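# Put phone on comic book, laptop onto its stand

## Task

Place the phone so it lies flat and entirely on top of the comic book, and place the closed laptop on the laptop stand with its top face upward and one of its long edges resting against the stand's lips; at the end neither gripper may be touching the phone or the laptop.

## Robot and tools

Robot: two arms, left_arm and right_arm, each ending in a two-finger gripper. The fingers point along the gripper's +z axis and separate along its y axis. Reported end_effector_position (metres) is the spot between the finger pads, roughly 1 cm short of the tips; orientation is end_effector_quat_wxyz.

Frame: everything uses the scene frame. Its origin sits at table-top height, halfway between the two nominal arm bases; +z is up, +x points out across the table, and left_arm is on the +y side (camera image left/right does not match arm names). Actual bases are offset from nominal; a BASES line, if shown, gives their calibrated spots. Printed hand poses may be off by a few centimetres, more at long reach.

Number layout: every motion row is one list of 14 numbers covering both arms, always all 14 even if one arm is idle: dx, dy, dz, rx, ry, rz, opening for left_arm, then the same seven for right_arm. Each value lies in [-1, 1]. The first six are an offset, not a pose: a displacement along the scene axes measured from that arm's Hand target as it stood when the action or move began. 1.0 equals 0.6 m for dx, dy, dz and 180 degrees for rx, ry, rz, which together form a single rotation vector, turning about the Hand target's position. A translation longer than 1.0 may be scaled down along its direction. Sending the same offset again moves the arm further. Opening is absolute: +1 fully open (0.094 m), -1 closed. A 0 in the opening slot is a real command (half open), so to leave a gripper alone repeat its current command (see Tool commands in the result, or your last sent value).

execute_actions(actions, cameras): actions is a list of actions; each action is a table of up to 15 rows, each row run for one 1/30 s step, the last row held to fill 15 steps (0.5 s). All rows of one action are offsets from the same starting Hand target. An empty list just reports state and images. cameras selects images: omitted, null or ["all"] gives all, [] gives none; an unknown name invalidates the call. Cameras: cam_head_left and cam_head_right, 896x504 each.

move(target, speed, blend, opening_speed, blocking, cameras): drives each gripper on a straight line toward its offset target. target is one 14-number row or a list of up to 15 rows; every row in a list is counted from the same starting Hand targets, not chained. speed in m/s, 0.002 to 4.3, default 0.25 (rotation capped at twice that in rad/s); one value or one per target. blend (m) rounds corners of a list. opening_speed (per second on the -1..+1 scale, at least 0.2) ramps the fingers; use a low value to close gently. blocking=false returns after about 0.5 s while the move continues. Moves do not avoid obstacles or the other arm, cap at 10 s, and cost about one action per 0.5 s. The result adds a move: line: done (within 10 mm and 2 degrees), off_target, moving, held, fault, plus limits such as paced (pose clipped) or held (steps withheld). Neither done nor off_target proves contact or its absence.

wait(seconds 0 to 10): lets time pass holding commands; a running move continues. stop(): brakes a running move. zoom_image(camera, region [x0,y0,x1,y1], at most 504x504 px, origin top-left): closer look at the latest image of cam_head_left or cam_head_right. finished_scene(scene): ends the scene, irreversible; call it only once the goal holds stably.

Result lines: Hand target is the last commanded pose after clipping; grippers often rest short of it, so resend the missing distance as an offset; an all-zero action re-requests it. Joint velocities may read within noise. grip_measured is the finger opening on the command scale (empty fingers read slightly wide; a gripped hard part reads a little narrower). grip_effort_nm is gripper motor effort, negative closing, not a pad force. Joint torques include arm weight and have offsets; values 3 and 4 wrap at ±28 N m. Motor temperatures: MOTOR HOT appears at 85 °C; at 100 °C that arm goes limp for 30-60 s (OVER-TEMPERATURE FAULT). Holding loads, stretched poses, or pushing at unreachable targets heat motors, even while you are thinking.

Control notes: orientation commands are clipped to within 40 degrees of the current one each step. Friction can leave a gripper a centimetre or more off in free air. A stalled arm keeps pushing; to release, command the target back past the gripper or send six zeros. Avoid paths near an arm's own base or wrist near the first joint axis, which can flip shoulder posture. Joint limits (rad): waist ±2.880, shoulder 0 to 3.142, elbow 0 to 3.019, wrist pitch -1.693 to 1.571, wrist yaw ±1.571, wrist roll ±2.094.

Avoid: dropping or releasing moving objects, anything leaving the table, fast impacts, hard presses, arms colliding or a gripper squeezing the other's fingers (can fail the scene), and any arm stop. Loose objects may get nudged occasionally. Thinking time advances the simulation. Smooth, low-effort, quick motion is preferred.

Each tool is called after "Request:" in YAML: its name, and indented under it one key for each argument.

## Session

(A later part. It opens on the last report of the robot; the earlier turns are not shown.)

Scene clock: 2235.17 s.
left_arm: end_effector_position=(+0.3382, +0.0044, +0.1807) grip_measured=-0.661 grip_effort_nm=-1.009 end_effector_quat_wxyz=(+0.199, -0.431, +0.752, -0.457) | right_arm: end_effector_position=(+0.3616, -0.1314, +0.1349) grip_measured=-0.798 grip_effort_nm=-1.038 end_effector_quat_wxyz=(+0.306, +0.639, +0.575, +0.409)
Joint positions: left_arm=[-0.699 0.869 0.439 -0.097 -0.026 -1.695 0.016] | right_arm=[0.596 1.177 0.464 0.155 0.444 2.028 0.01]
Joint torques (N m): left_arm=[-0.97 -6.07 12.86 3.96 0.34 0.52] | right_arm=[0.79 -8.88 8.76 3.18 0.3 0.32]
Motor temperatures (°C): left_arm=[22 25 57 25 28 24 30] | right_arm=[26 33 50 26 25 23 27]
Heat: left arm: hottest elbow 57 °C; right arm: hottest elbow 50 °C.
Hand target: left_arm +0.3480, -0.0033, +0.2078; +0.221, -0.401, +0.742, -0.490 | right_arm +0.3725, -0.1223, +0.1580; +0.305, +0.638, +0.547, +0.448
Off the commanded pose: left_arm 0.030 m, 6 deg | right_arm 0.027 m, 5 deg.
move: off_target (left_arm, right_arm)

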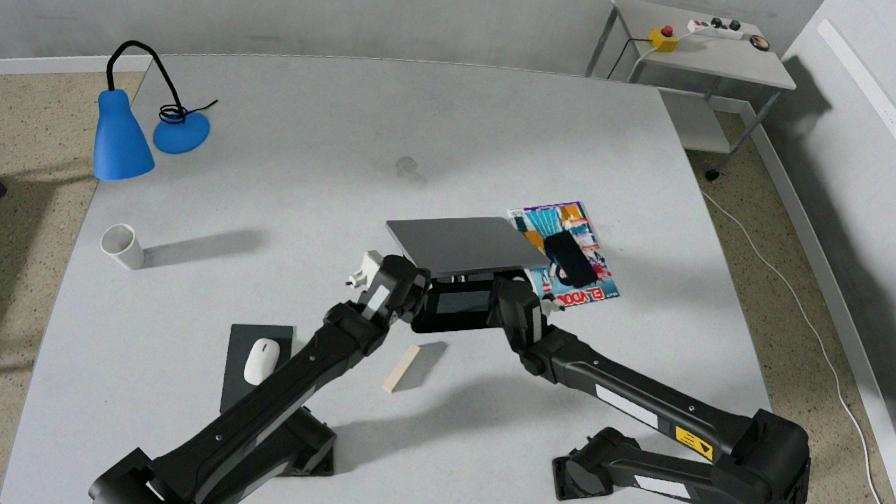

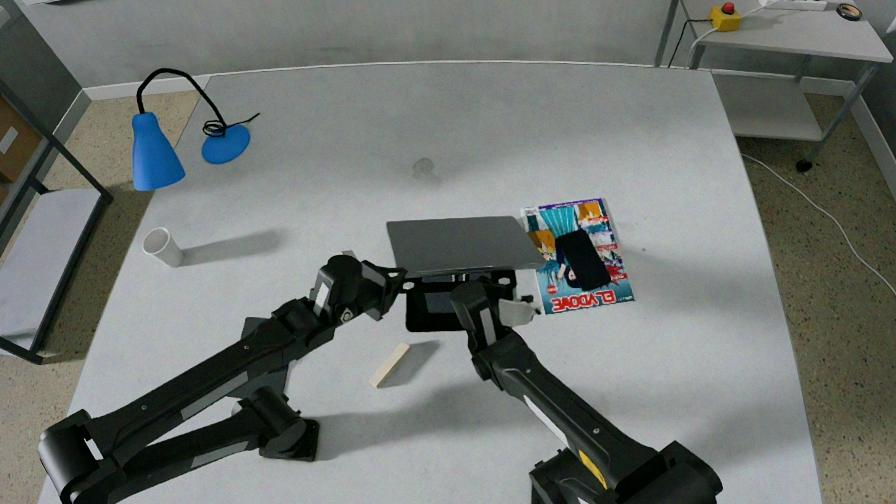

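Request:
move:
  target:
    - [-0.04,-0.01,0.03,0,0,0,-0.8,0,0,0,0,0,0,-0.8]
    - [-0.075,-0.01,0.03,0,0,0,-0.8,0,0,0,0,0,0,-0.8]
  speed: 0.1

Request:
zoom_image:
  camera: "cam_head_right"
  region: [355, 205, 565, 345]

Request:
zoom_image:
  camera: "cam_head_left"
  region: [355, 205, 565, 345]

Scene clock: 2240.47 s.
left_arm: end_effector_position=(+0.3093, +0.0028, +0.1894) grip_measured=-0.661 grip_effort_nm=-1.009 end_effector_quat_wxyz=(+0.209, -0.441, +0.747, -0.452) | right_arm: end_effector_position=(+0.3617, -0.1315, +0.1350) grip_measured=-0.799 grip_effort_nm=-1.043 end_effector_quat_wxyz=(+0.307, +0.638, +0.576, +0.409)
Joint positions: left_arm=[-0.809 0.771 0.426 -0.191 -0.151 -1.76 0.016] | right_arm=[0.596 1.177 0.464 0.155 0.445 2.026 0.009]
Joint torques (N m): left_arm=[-3.72 -8.64 13.55 2.19 0.11 0.55] | right_arm=[0.79 -8.88 8.77 3.15 0.25 0.35]
Motor temperatures (°C): left_arm=[22 25 56 25 28 24 30] | right_arm=[26 33 50 26 25 23 27]
Heat: left arm: hottest elbow 56 °C; right arm: hottest elbow 50 °C.
Hand target: left_arm +0.3030, -0.0092, +0.2257; +0.221, -0.401, +0.742, -0.490 | right_arm +0.3725, -0.1222, +0.1580; +0.305, +0.638, +0.547, +0.448
Off the commanded pose: left_arm 0.039 m, 6 deg | right_arm 0.027 m, 6 deg.
move: off_target (left_arm, right_arm)

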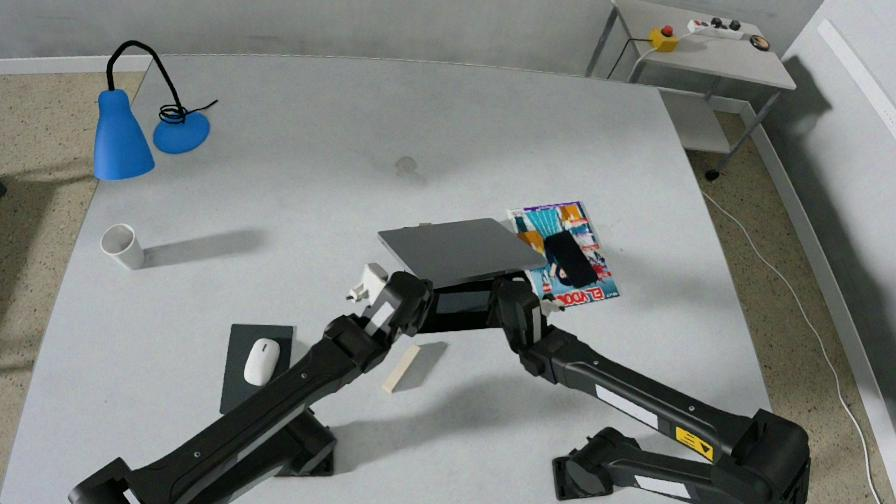

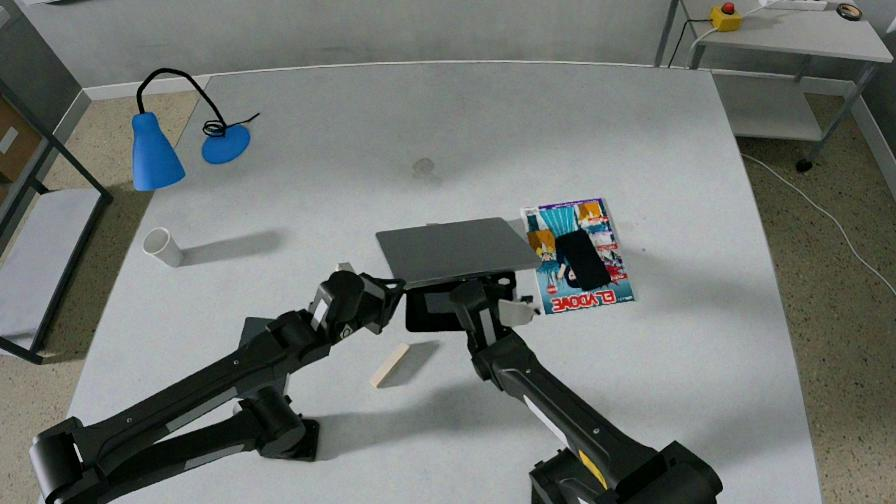

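Scaled by 2.400.

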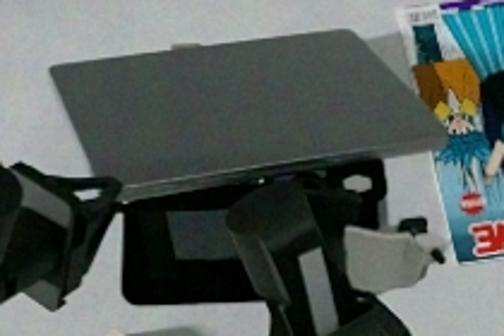

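Scaled by 2.400.

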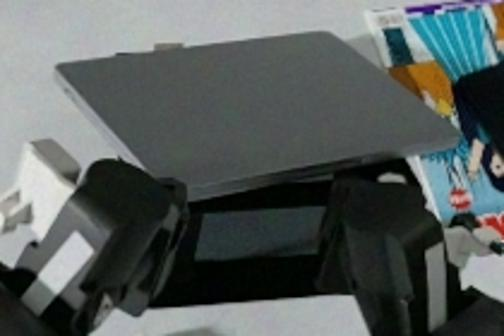

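Request:
move:
  target:
    - [-0.02,0.0,0.0,0,0,-0.08,-0.8,0,0,0,0,0,0,-0.8]
  speed: 0.1

Request:
zoom_image:
  camera: "cam_head_right"
  region: [355, 205, 565, 345]

Request:
zoom_image:
  camera: "cam_head_left"
  region: [355, 205, 565, 345]

Scene clock: 2246.87 s.
left_arm: end_effector_position=(+0.2984, -0.0020, +0.1952) grip_measured=-0.661 grip_effort_nm=-1.009 end_effector_quat_wxyz=(+0.138, -0.367, +0.782, -0.485) | right_arm: end_effector_position=(+0.3617, -0.1316, +0.1350) grip_measured=-0.800 grip_effort_nm=-1.033 end_effector_quat_wxyz=(+0.308, +0.637, +0.578, +0.408)
Joint positions: left_arm=[-0.687 0.739 0.421 -0.204 0.171 -1.635 0.016] | right_arm=[0.596 1.177 0.464 0.155 0.445 2.019 0.009]
Joint torques (N m): left_arm=[-2.78 -7.47 12.97 1.98 1.25 0.98] | right_arm=[0.73 -8.82 8.76 3.15 0.22 0.39]
Motor temperatures (°C): left_arm=[22 25 55 24 28 24 30] | right_arm=[26 33 49 26 25 23 28]
Heat: left arm: hottest elbow 55 °C; right arm: hottest elbow 49 °C.
Hand target: left_arm +0.2911, -0.0093, +0.2258; +0.158, -0.304, +0.786, -0.514 | right_arm +0.3725, -0.1222, +0.1580; +0.305, +0.638, +0.547, +0.448
Off the commanded pose: left_arm 0.032 m, 8 deg | right_arm 0.027 m, 6 deg.
move: off_target (left_arm, right_arm)

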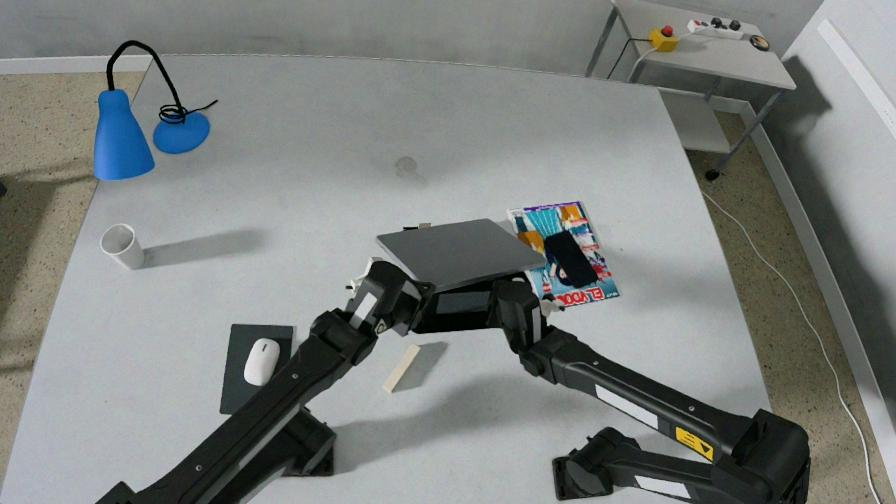

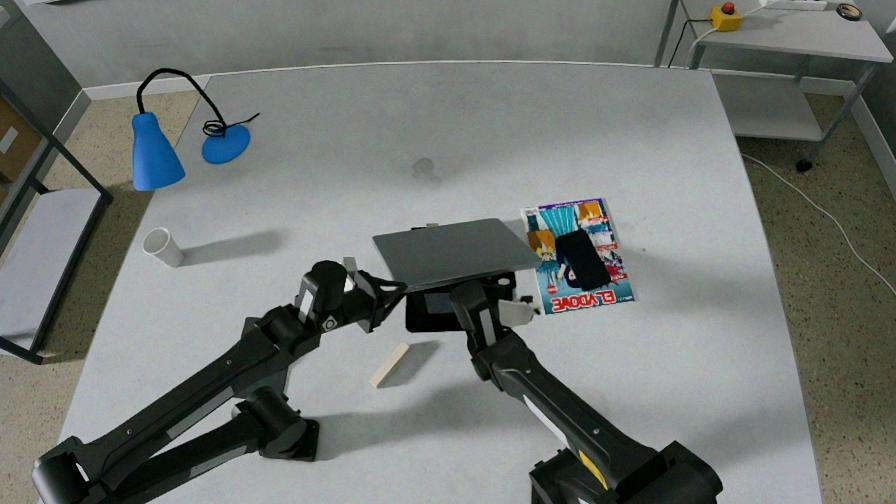

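Scaled by 2.400.

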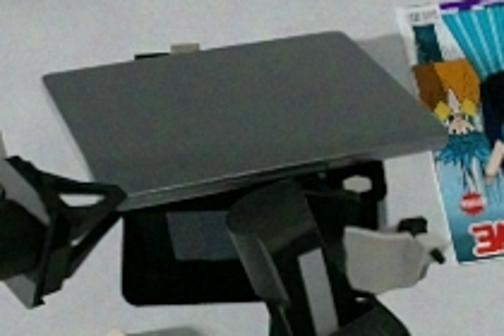

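Scaled by 2.400.

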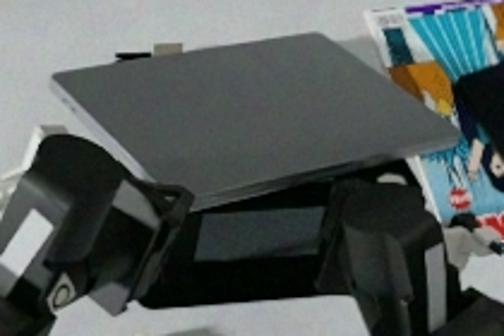

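Request:
move:
  target:
    - [0.045,0.008,-0.08,0,0,0,-0.8,0,0,0,0,0,0,-0.8]
    - [0.07,0.008,-0.15,0,0,0,-0.8,0,0,0,0,0,0,-0.8]
  speed: 0.1

Request:
zoom_image:
  camera: "cam_head_right"
  region: [355, 205, 565, 345]

Request:
zoom_image:
  camera: "cam_head_left"
  region: [355, 205, 565, 345]

Scene clock: 2255.30 s.
left_arm: end_effector_position=(+0.3370, -0.0017, +0.1606) grip_measured=-0.661 grip_effort_nm=-1.009 end_effector_quat_wxyz=(+0.153, -0.334, +0.760, -0.536) | right_arm: end_effector_position=(+0.3641, -0.1383, +0.1342) grip_measured=-0.796 grip_effort_nm=-0.759 end_effector_quat_wxyz=(+0.316, +0.642, +0.571, +0.402)
Joint positions: left_arm=[-0.563 0.965 0.334 0.22 0.318 -1.572 0.016] | right_arm=[0.586 1.181 0.464 0.156 0.462 2.022 0.01]
Joint velocities: left_arm=[within noise] | right_arm=[-0.005 -0.005 0.002 0.007 -0.051 -0.007 -0.004]
Joint torques (N m): left_arm=[-2.32 -0.62 8.46 2.4 0.35 0.93] | right_arm=[1.49 -9.23 8.64 3.1 -0.33 0.36]
Heat: left arm: hottest elbow 54 °C; right arm: hottest elbow 49 °C.
Hand target: left_arm +0.3331, -0.0044, +0.1358; +0.158, -0.305, +0.786, -0.514 | right_arm +0.3725, -0.1222, +0.1580; +0.305, +0.638, +0.547, +0.448
Off the commanded pose: left_arm 0.025 m, 5 deg | right_arm 0.030 m, 6 deg.
move: off_target (left_arm, right_arm)

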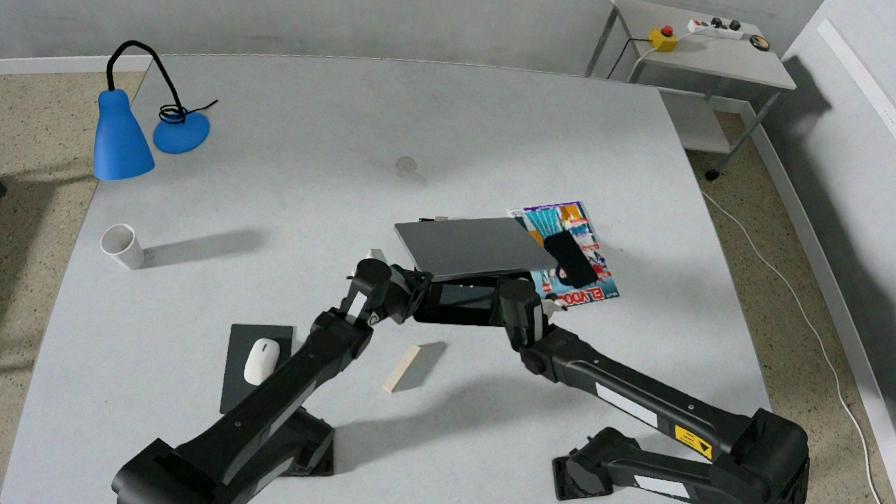

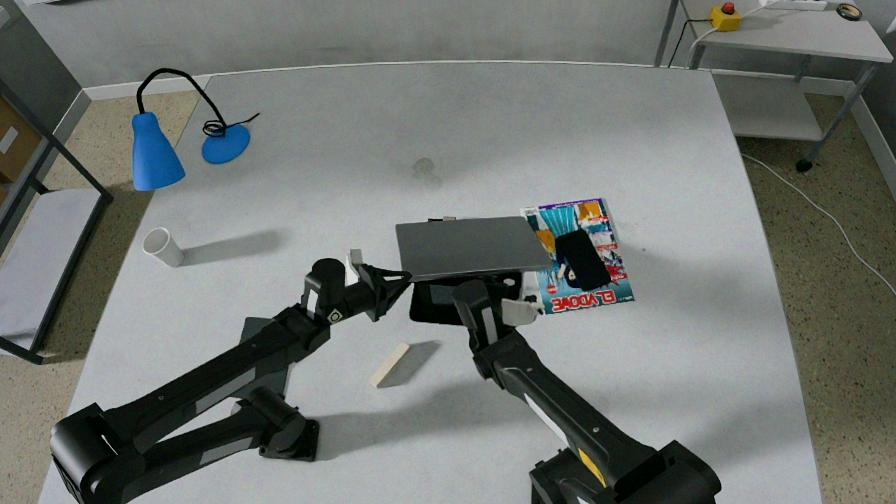

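Scaled by 2.400.

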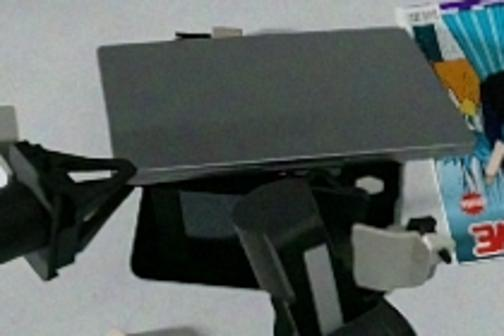

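Scaled by 2.400.

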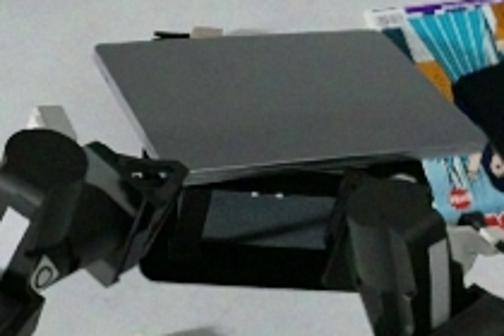

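Request:
move:
  target:
    - [0.075,0.03,0.01,0,0,0,-0.8,0,0,0,0,0,0,-0.8]
  speed: 0.1

Request:
zoom_image:
  camera: "cam_head_right"
  region: [355, 205, 565, 345]

Request:
zoom_image:
  camera: "cam_head_left"
  region: [355, 205, 565, 345]

Scene clock: 2263.53 s.
left_arm: end_effector_position=(+0.3694, +0.0157, +0.1469) grip_measured=-0.661 grip_effort_nm=-1.009 end_effector_quat_wxyz=(+0.140, -0.333, +0.769, -0.528) | right_arm: end_effector_position=(+0.3643, -0.1376, +0.1345) grip_measured=-0.796 grip_effort_nm=-0.637 end_effector_quat_wxyz=(+0.314, +0.643, +0.569, +0.405)
Joint positions: left_arm=[-0.433 1.086 0.381 0.241 0.453 -1.504 0.016] | right_arm=[0.586 1.181 0.464 0.158 0.458 2.028 0.01]
Joint velocities: left_arm=[within noise] | right_arm=[-0.005 -0.005 -0.002 0.017 0.022 0.022 0.013]
Joint torques (N m): left_arm=[-1.32 -3.72 11.67 1.52 -0.02 0.92] | right_arm=[1.49 -9.23 8.65 2.99 -0.19 0.31]
Heat: left arm: hottest elbow 51 °C; right arm: hottest elbow 49 °C.
Hand target: left_arm +0.3781, +0.0136, +0.1418; +0.158, -0.304, +0.786, -0.514 | right_arm +0.3724, -0.1222, +0.1580; +0.305, +0.638, +0.548, +0.448
Off the commanded pose: left_arm 0.010 m, 5 deg | right_arm 0.029 m, 6 deg.
move: off_target (left_arm, right_arm)

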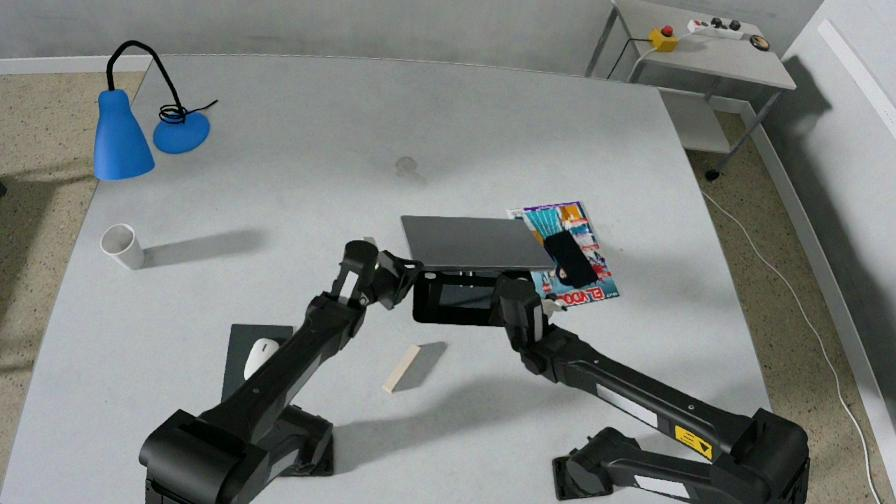

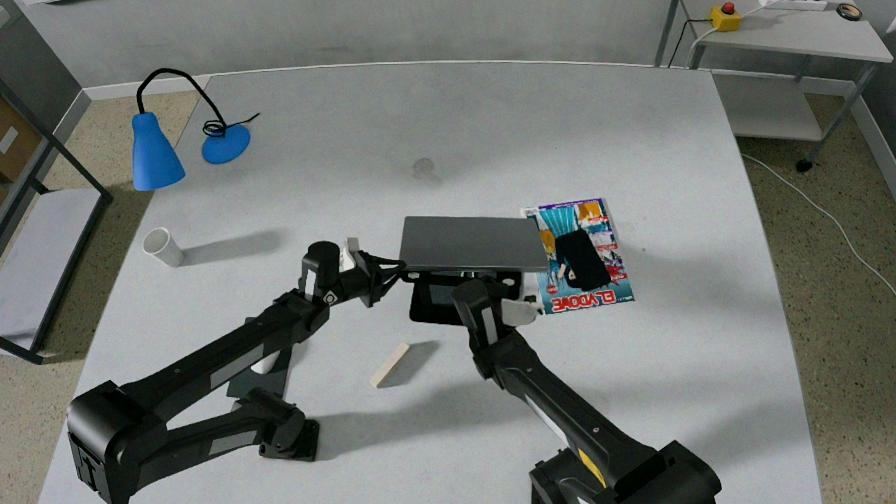

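Scaled by 2.400.

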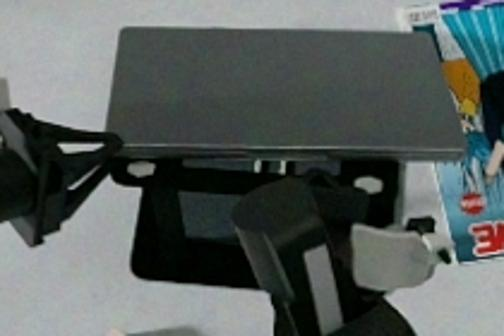

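Scaled by 2.400.

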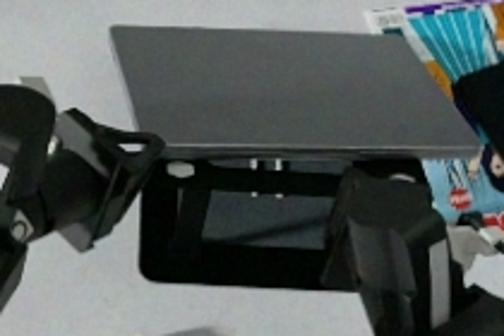

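Request:
move:
  target:
    - [0.02,0.0,-0.015,0,0,0,-0.8,0,0,0,0,0,0,-0.8]
    - [0.04,0.0,-0.05,0,0,0,-0.8,0,0,0,0,0,0,-0.8]
  speed: 0.08

Request:
zoom_image:
  camera: "cam_head_right"
  region: [355, 205, 565, 345]

Request:
zoom_image:
  camera: "cam_head_left"
  region: [355, 205, 565, 345]

Scene clock: 2269.43 s.
left_arm: end_effector_position=(+0.3933, +0.0205, +0.1295) grip_measured=-0.661 grip_effort_nm=-1.004 end_effector_quat_wxyz=(+0.151, -0.328, +0.762, -0.537) | right_arm: end_effector_position=(+0.3645, -0.1378, +0.1346) grip_measured=-0.798 grip_effort_nm=-0.662 end_effector_quat_wxyz=(+0.315, +0.644, +0.568, +0.405)
Joint positions: left_arm=[-0.386 1.226 0.389 0.395 0.49 -1.484 0.016] | right_arm=[0.586 1.182 0.464 0.16 0.461 2.029 0.01]
Joint velocities: left_arm=[within noise] | right_arm=[-0.005 -0.005 0.007 0.017 0.007 -0.022 0.018]
Joint torques (N m): left_arm=[-2.26 -2.14 11.37 1.43 -0.27 0.9] | right_arm=[1.49 -9.05 8.83 2.76 -0.28 0.32]
Heat: left arm: hottest elbow 51 °C; right arm: hottest elbow 49 °C.
Hand target: left_arm +0.4020, +0.0136, +0.1117; +0.158, -0.305, +0.787, -0.513 | right_arm +0.3724, -0.1222, +0.1580; +0.305, +0.638, +0.548, +0.448
Off the commanded pose: left_arm 0.021 m, 5 deg | right_arm 0.029 m, 6 deg.
move: off_target (left_arm, right_arm)

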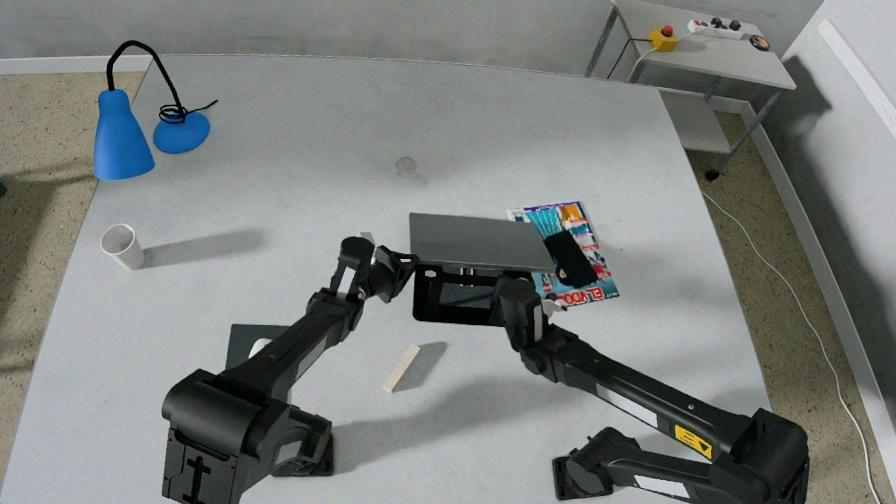

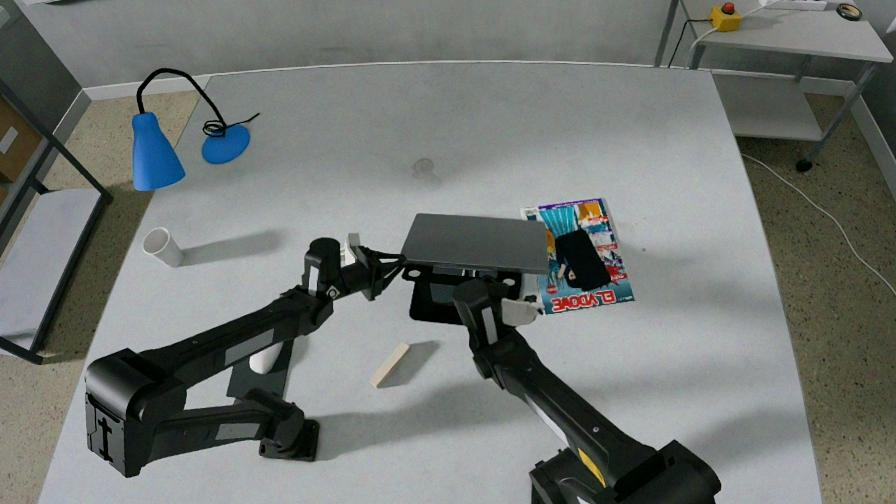

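Scaled by 2.400.

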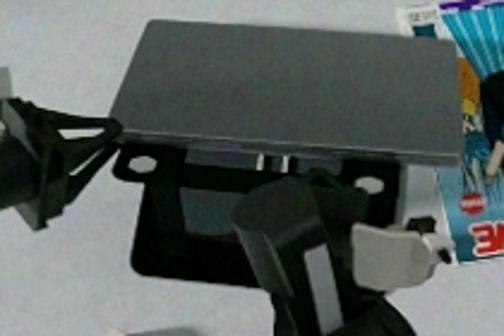

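Scaled by 2.400.

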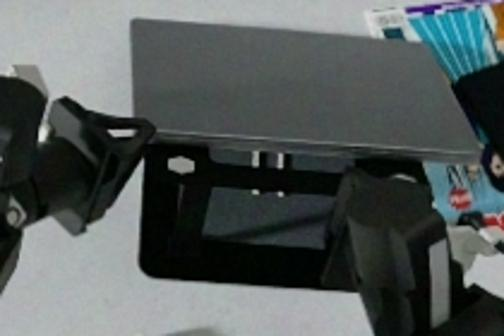

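Request:
move:
  target:
    - [0.01,0.0,-0.05,0,0,0,-0.8,0,0,0,0,0,0,-0.8]
  speed: 0.06

Request:
zoom_image:
  camera: "cam_head_right"
  region: [355, 205, 565, 345]

Request:
zoom_image:
  camera: "cam_head_left"
  region: [355, 205, 565, 345]

Scene clock: 2274.20 s.
left_arm: end_effector_position=(+0.4060, +0.0184, +0.1224) grip_measured=-0.660 grip_effort_nm=-1.009 end_effector_quat_wxyz=(+0.164, -0.316, +0.753, -0.554) | right_arm: end_effector_position=(+0.3648, -0.1376, +0.1344) grip_measured=-0.796 grip_effort_nm=-0.696 end_effector_quat_wxyz=(+0.314, +0.645, +0.566, +0.406)
Joint positions: left_arm=[-0.375 1.319 0.389 0.541 0.505 -1.484 0.016] | right_arm=[0.586 1.184 0.464 0.163 0.461 2.033 0.01]
Joint torques (N m): left_arm=[-1.9 -1.32 9.14 0.81 -0.4 0.98] | right_arm=[1.55 -9.47 8.75 2.91 -0.28 0.28]
Motor temperatures (°C): left_arm=[22 25 50 24 28 25 30] | right_arm=[26 33 49 26 25 23 27]
Heat: left arm: hottest elbow 50 °C; right arm: hottest elbow 49 °C.
Hand target: left_arm +0.4080, +0.0136, +0.0816; +0.158, -0.305, +0.787, -0.513 | right_arm +0.3724, -0.1221, +0.1579; +0.305, +0.638, +0.548, +0.448
Off the commanded pose: left_arm 0.041 m, 6 deg | right_arm 0.029 m, 5 deg.
move: off_target (left_arm, right_arm)

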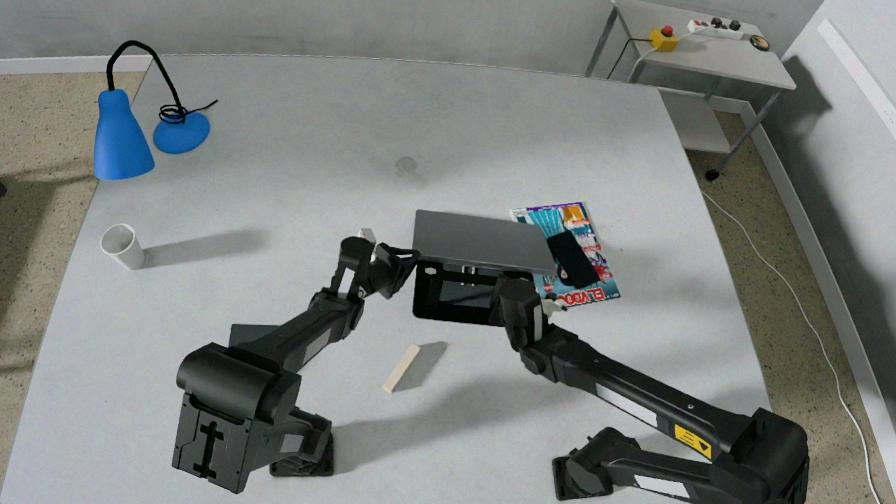

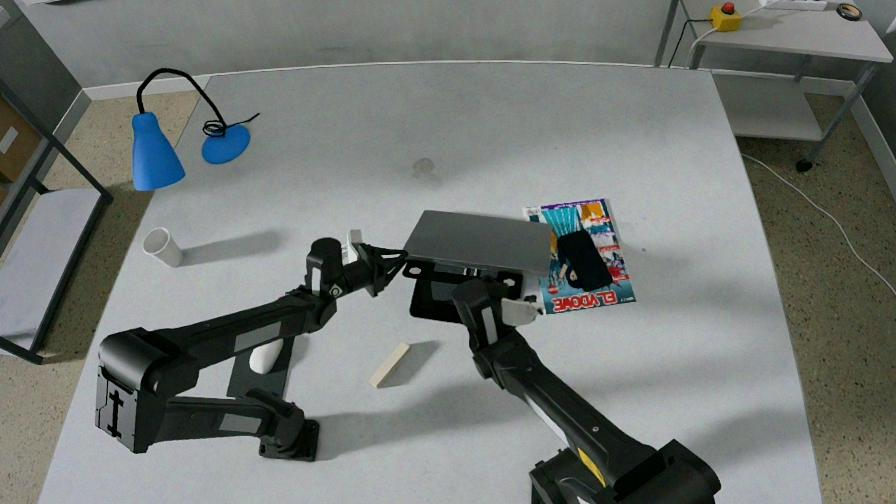

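Scaled by 2.400.

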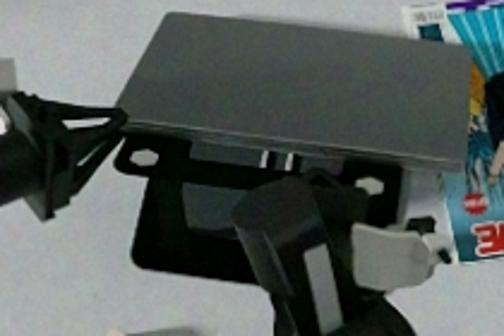

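Scaled by 2.400.

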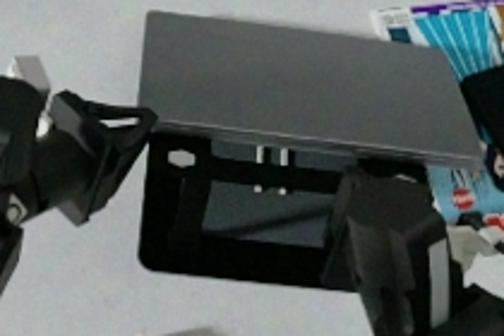

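Request:
move:
  target: [0,0,0.03,0,0,0,-0.4,0,0,0,0,0,0,-0.8]
  speed: 0.1
  opening_speed: 0.5

Request:
zoom_image:
  camera: "cam_head_right"
  region: [355, 205, 565, 345]

Request:
zoom_image:
  camera: "cam_head_left"
  region: [355, 205, 565, 345]

Scene clock: 2280.40 s.
left_arm: end_effector_position=(+0.4080, +0.0196, +0.1215) grip_measured=-0.401 grip_effort_nm=0.081 end_effector_quat_wxyz=(+0.178, -0.297, +0.770, -0.535) | right_arm: end_effector_position=(+0.3650, -0.1376, +0.1346) grip_measured=-0.796 grip_effort_nm=-0.603 end_effector_quat_wxyz=(+0.314, +0.645, +0.566, +0.406)
Joint positions: left_arm=[-0.374 1.305 0.405 0.474 0.496 -1.405 0.028] | right_arm=[0.586 1.184 0.464 0.164 0.46 2.033 0.01]
Joint torques (N m): left_arm=[-2.55 -4.84 9.66 0.2 -0.25 0.17] | right_arm=[1.49 -9.58 8.76 3 -0.27 0.28]
Heat: left arm: hottest elbow 49 °C; right arm: hottest elbow 49 °C.
Hand target: left_arm +0.4081, +0.0135, +0.0999; +0.158, -0.305, +0.786, -0.514 | right_arm +0.3725, -0.1223, +0.1579; +0.305, +0.638, +0.548, +0.448
Off the commanded pose: left_arm 0.023 m, 4 deg | right_arm 0.029 m, 5 deg.
move: off_target (left_arm, right_arm)

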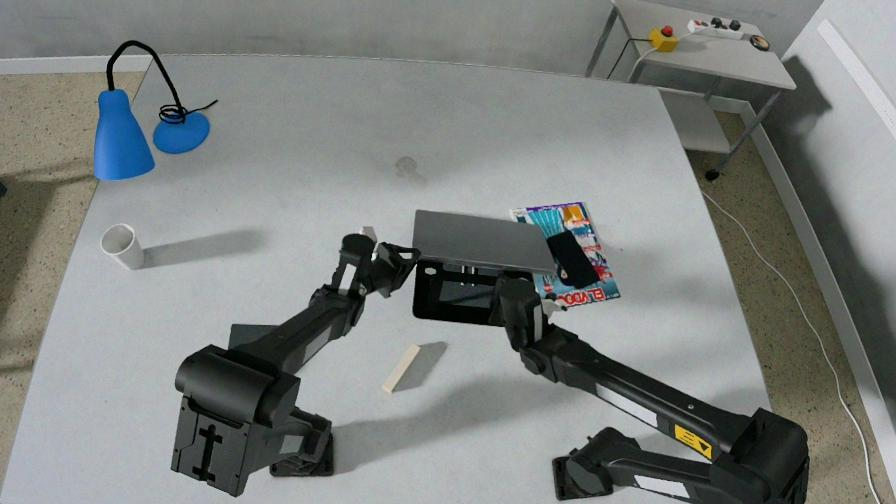

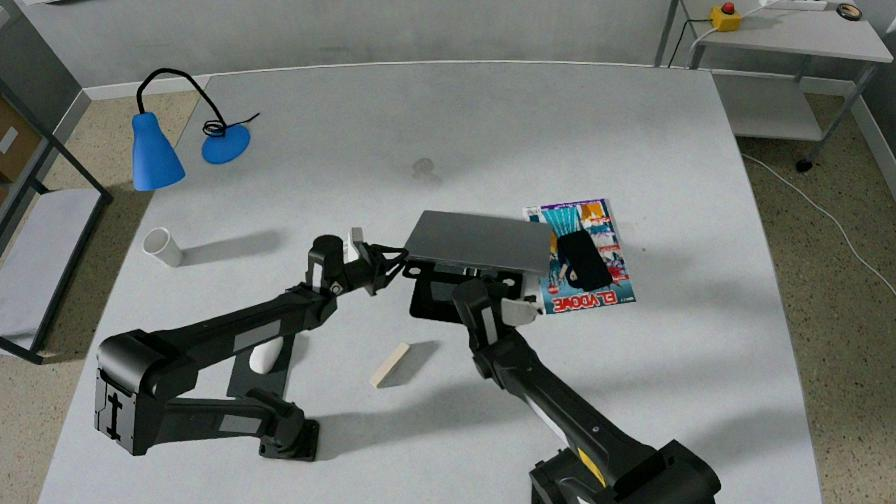

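Scaled by 2.400.

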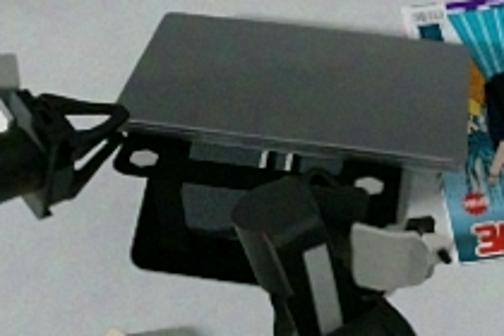

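Scaled by 2.400.

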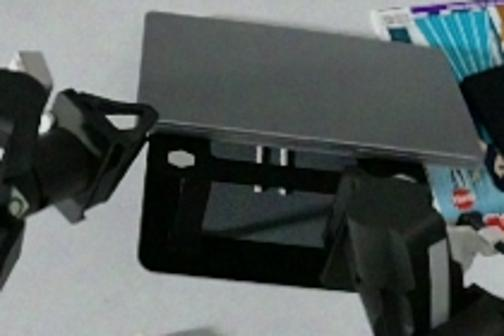

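Request:
move:
  target:
    - [-0.05,0.06,0.06,0,0,0,-0.4,0,0,0,0,0,0,-0.8]
    - [-0.2,0.16,0.15,0,0,0,-0.4,0,0,0,0,0,0,-0.8]
  speed: 0.12

Request:
zoom_image:
  camera: "cam_head_right"
  region: [395, 205, 565, 325]

Request:
zoom_image:
  camera: "cam_head_left"
  region: [395, 205, 565, 325]

Scene clock: 2286.67 s.
left_arm: end_effector_position=(+0.2871, +0.1059, +0.1858) grip_measured=-0.401 grip_effort_nm=0.066 end_effector_quat_wxyz=(+0.151, -0.305, +0.788, -0.513) | right_arm: end_effector_position=(+0.3650, -0.1377, +0.1347) grip_measured=-0.796 grip_effort_nm=-0.716 end_effector_quat_wxyz=(+0.314, +0.645, +0.566, +0.406)
Joint positions: left_arm=[-0.109 0.523 0.321 -0.413 0.735 -1.212 0.028] | right_arm=[0.586 1.184 0.464 0.164 0.461 2.033 0.01]
Joint torques (N m): left_arm=[-0.09 -1.61 12.01 1.31 0.34 0.13] | right_arm=[1.55 -9.35 8.76 2.88 -0.27 0.3]
Heat: left arm: hottest elbow 48 °C; right arm: hottest elbow 49 °C.
Hand target: left_arm +0.2881, +0.1096, +0.1899; +0.158, -0.305, +0.787, -0.514 | right_arm +0.3725, -0.1223, +0.1579; +0.305, +0.638, +0.548, +0.448
Off the commanded pose: left_arm 0.006 m, 1 deg | right_arm 0.029 m, 5 deg.
move: off_target (right_arm)

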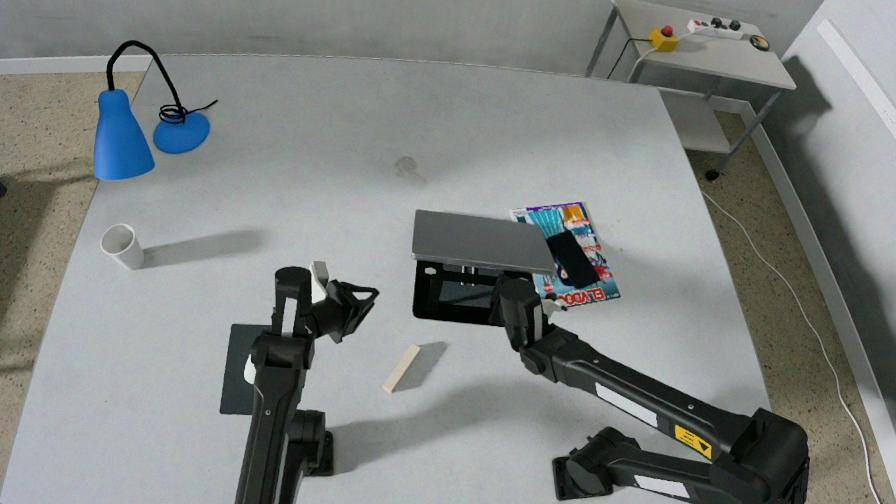

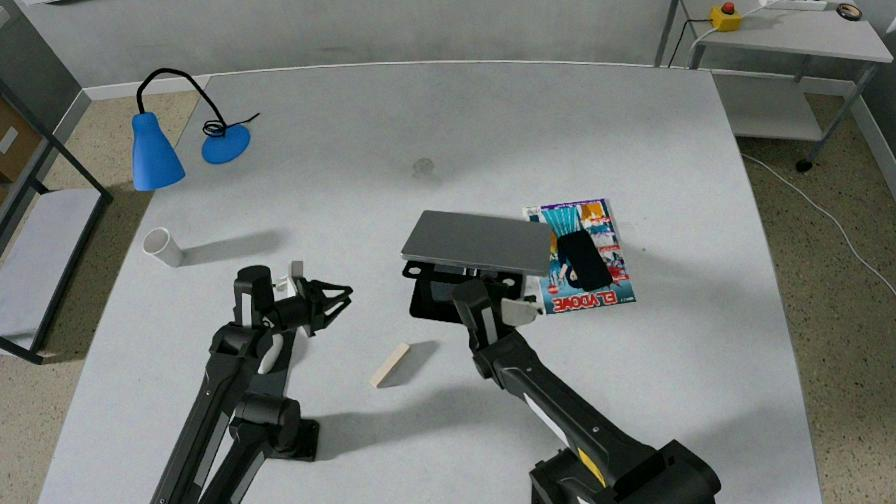

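Scaled by 2.965.

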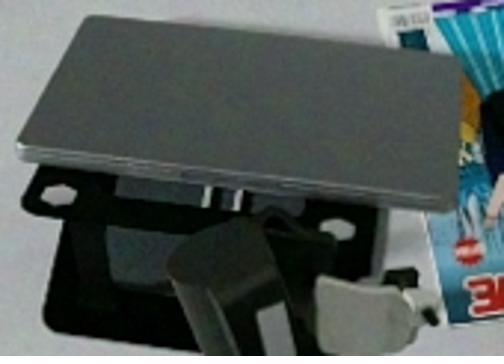

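Scaled by 2.965.

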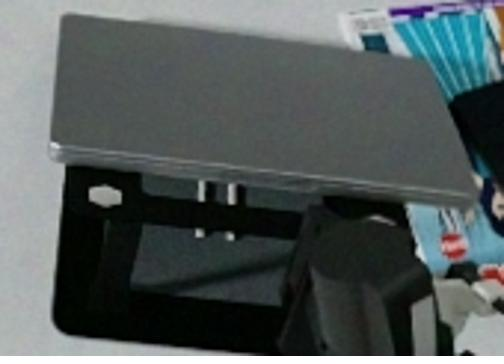

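Request:
move:
  target: [0,0,0,0,0,0,-0.4,0,0,0,0,0,0,-0.68]
  speed: 0.06
  opening_speed: 0.3

Request:
zoom_image:
  camera: "cam_head_right"
  region: [395, 205, 565, 325]

Scene clock: 2291.30 s.
left_arm: end_effector_position=(+0.2871, +0.1059, +0.1858) grip_measured=-0.401 grip_effort_nm=0.061 end_effector_quat_wxyz=(+0.151, -0.305, +0.788, -0.513) | right_arm: end_effector_position=(+0.3667, -0.1323, +0.1399) grip_measured=-0.682 grip_effort_nm=0.061 end_effector_quat_wxyz=(+0.307, +0.643, +0.559, +0.423)
Joint positions: left_arm=[-0.109 0.523 0.321 -0.413 0.735 -1.212 0.028] | right_arm=[0.589 1.183 0.464 0.192 0.447 2.045 0.015]
Joint torques (N m): left_arm=[-0.09 -1.9 12.27 1.21 0.27 0.14] | right_arm=[1.32 -9.41 8.7 2.07 0.19 0.14]
Heat: left arm: hottest elbow 48 °C; right arm: hottest elbow 49 °C.
Hand target: left_arm +0.2881, +0.1096, +0.1899; +0.158, -0.305, +0.786, -0.514 | right_arm +0.3725, -0.1223, +0.1580; +0.305, +0.638, +0.547, +0.448
Off the commanded pose: left_arm 0.006 m, 1 deg | right_arm 0.021 m, 3 deg.
move: off_target (right_arm)

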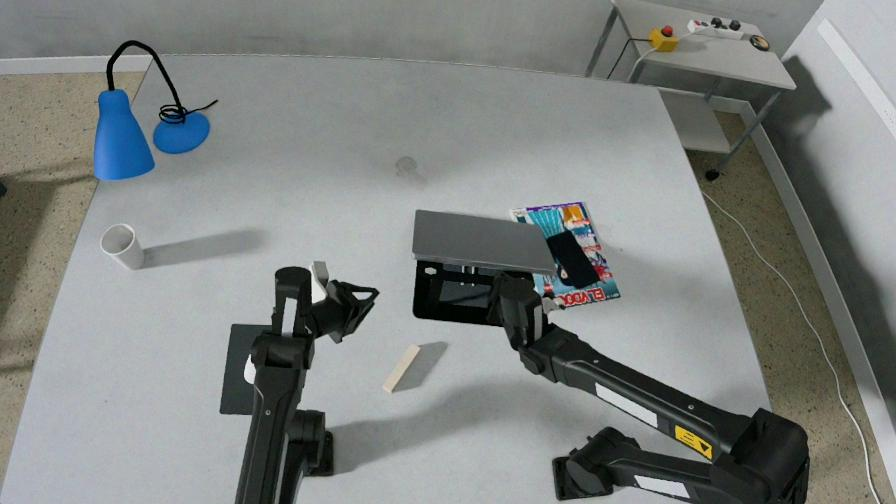

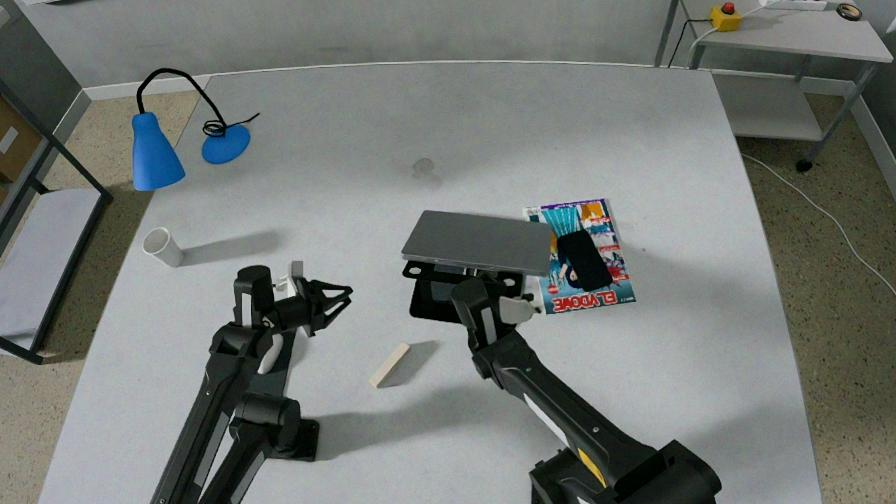

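Scaled by 2.965.

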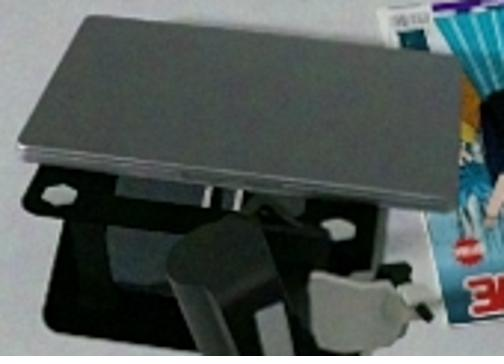

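Request:
move:
  target:
    - [0,0,0,0,0,0,-0.4,-0.1,-0.022,0.03,0,0,0,-0.68]
    - [0,0,0,0,0,0,-0.4,-0.2,-0.04,0.12,0,0,0,-0.68]
  speed: 0.08

Request:
zoom_image:
  camera: "cam_head_right"
  region: [395, 205, 565, 325]

Request:
zoom_image:
  camera: "cam_head_left"
  region: [395, 205, 565, 325]

Scene clock: 2297.73 s.
left_arm: end_effector_position=(+0.2870, +0.1059, +0.1859) grip_measured=-0.401 grip_effort_nm=0.066 end_effector_quat_wxyz=(+0.151, -0.304, +0.788, -0.513) | right_arm: end_effector_position=(+0.2559, -0.1492, +0.2258) grip_measured=-0.681 grip_effort_nm=0.037 end_effector_quat_wxyz=(+0.320, +0.605, +0.570, +0.455)
Joint positions: left_arm=[-0.109 0.523 0.321 -0.413 0.736 -1.212 0.028] | right_arm=[0.821 0.599 0.404 -0.294 0.624 2.075 0.015]
Joint torques (N m): left_arm=[0.03 -2.08 12.11 1.21 0.36 0.12] | right_arm=[1.44 -2.84 9.77 0.96 0.26 0.15]
Heat: left arm: hottest elbow 48 °C; right arm: hottest elbow 48 °C.
Hand target: left_arm +0.2881, +0.1095, +0.1899; +0.158, -0.304, +0.787, -0.514 | right_arm +0.2525, -0.1462, +0.2300; +0.305, +0.638, +0.548, +0.448
Off the commanded pose: left_arm 0.006 m, 1 deg | right_arm 0.006 m, 5 deg.
joint sent to its limit (right arm) — joint 6 (wrist roll), upper limit. The joint targets are off in orientation, not in position.
move: off_target (right_arm)

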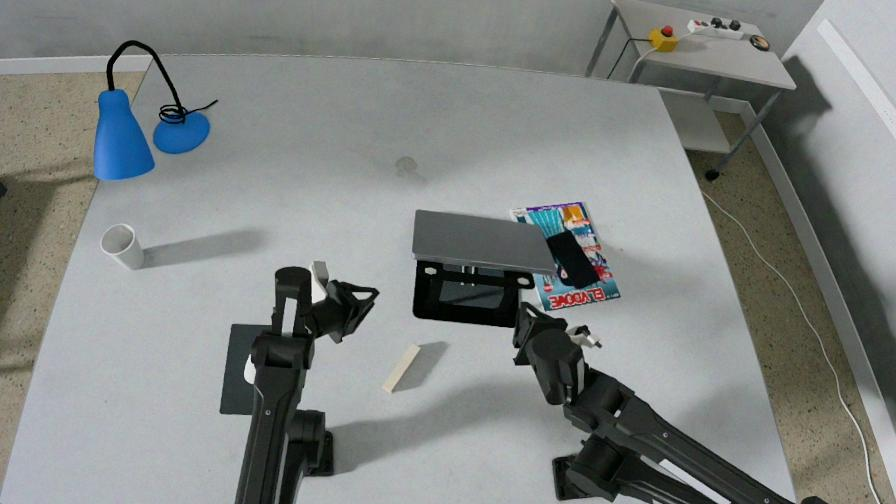

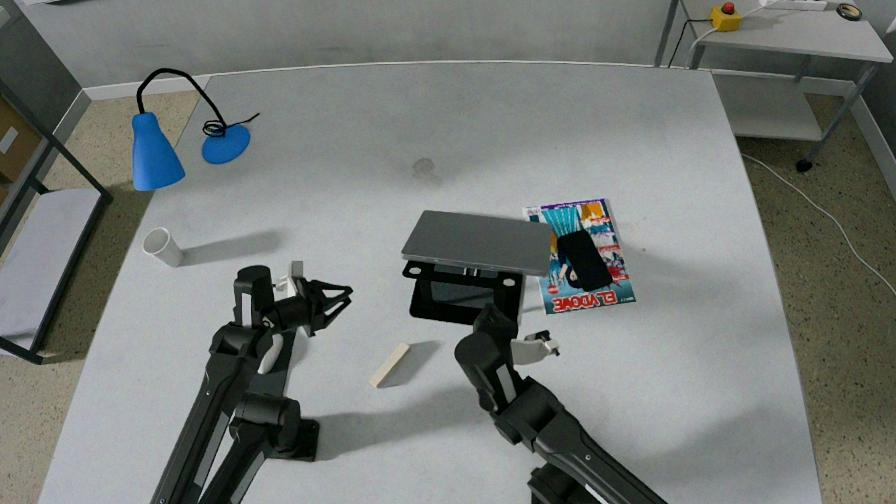

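Scaled by 2.965.

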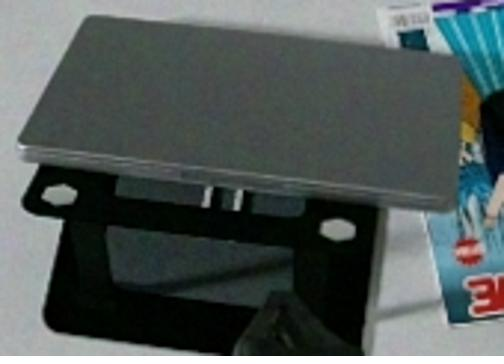

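Scaled by 2.965.

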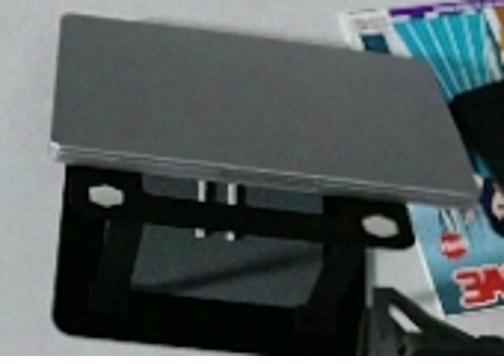

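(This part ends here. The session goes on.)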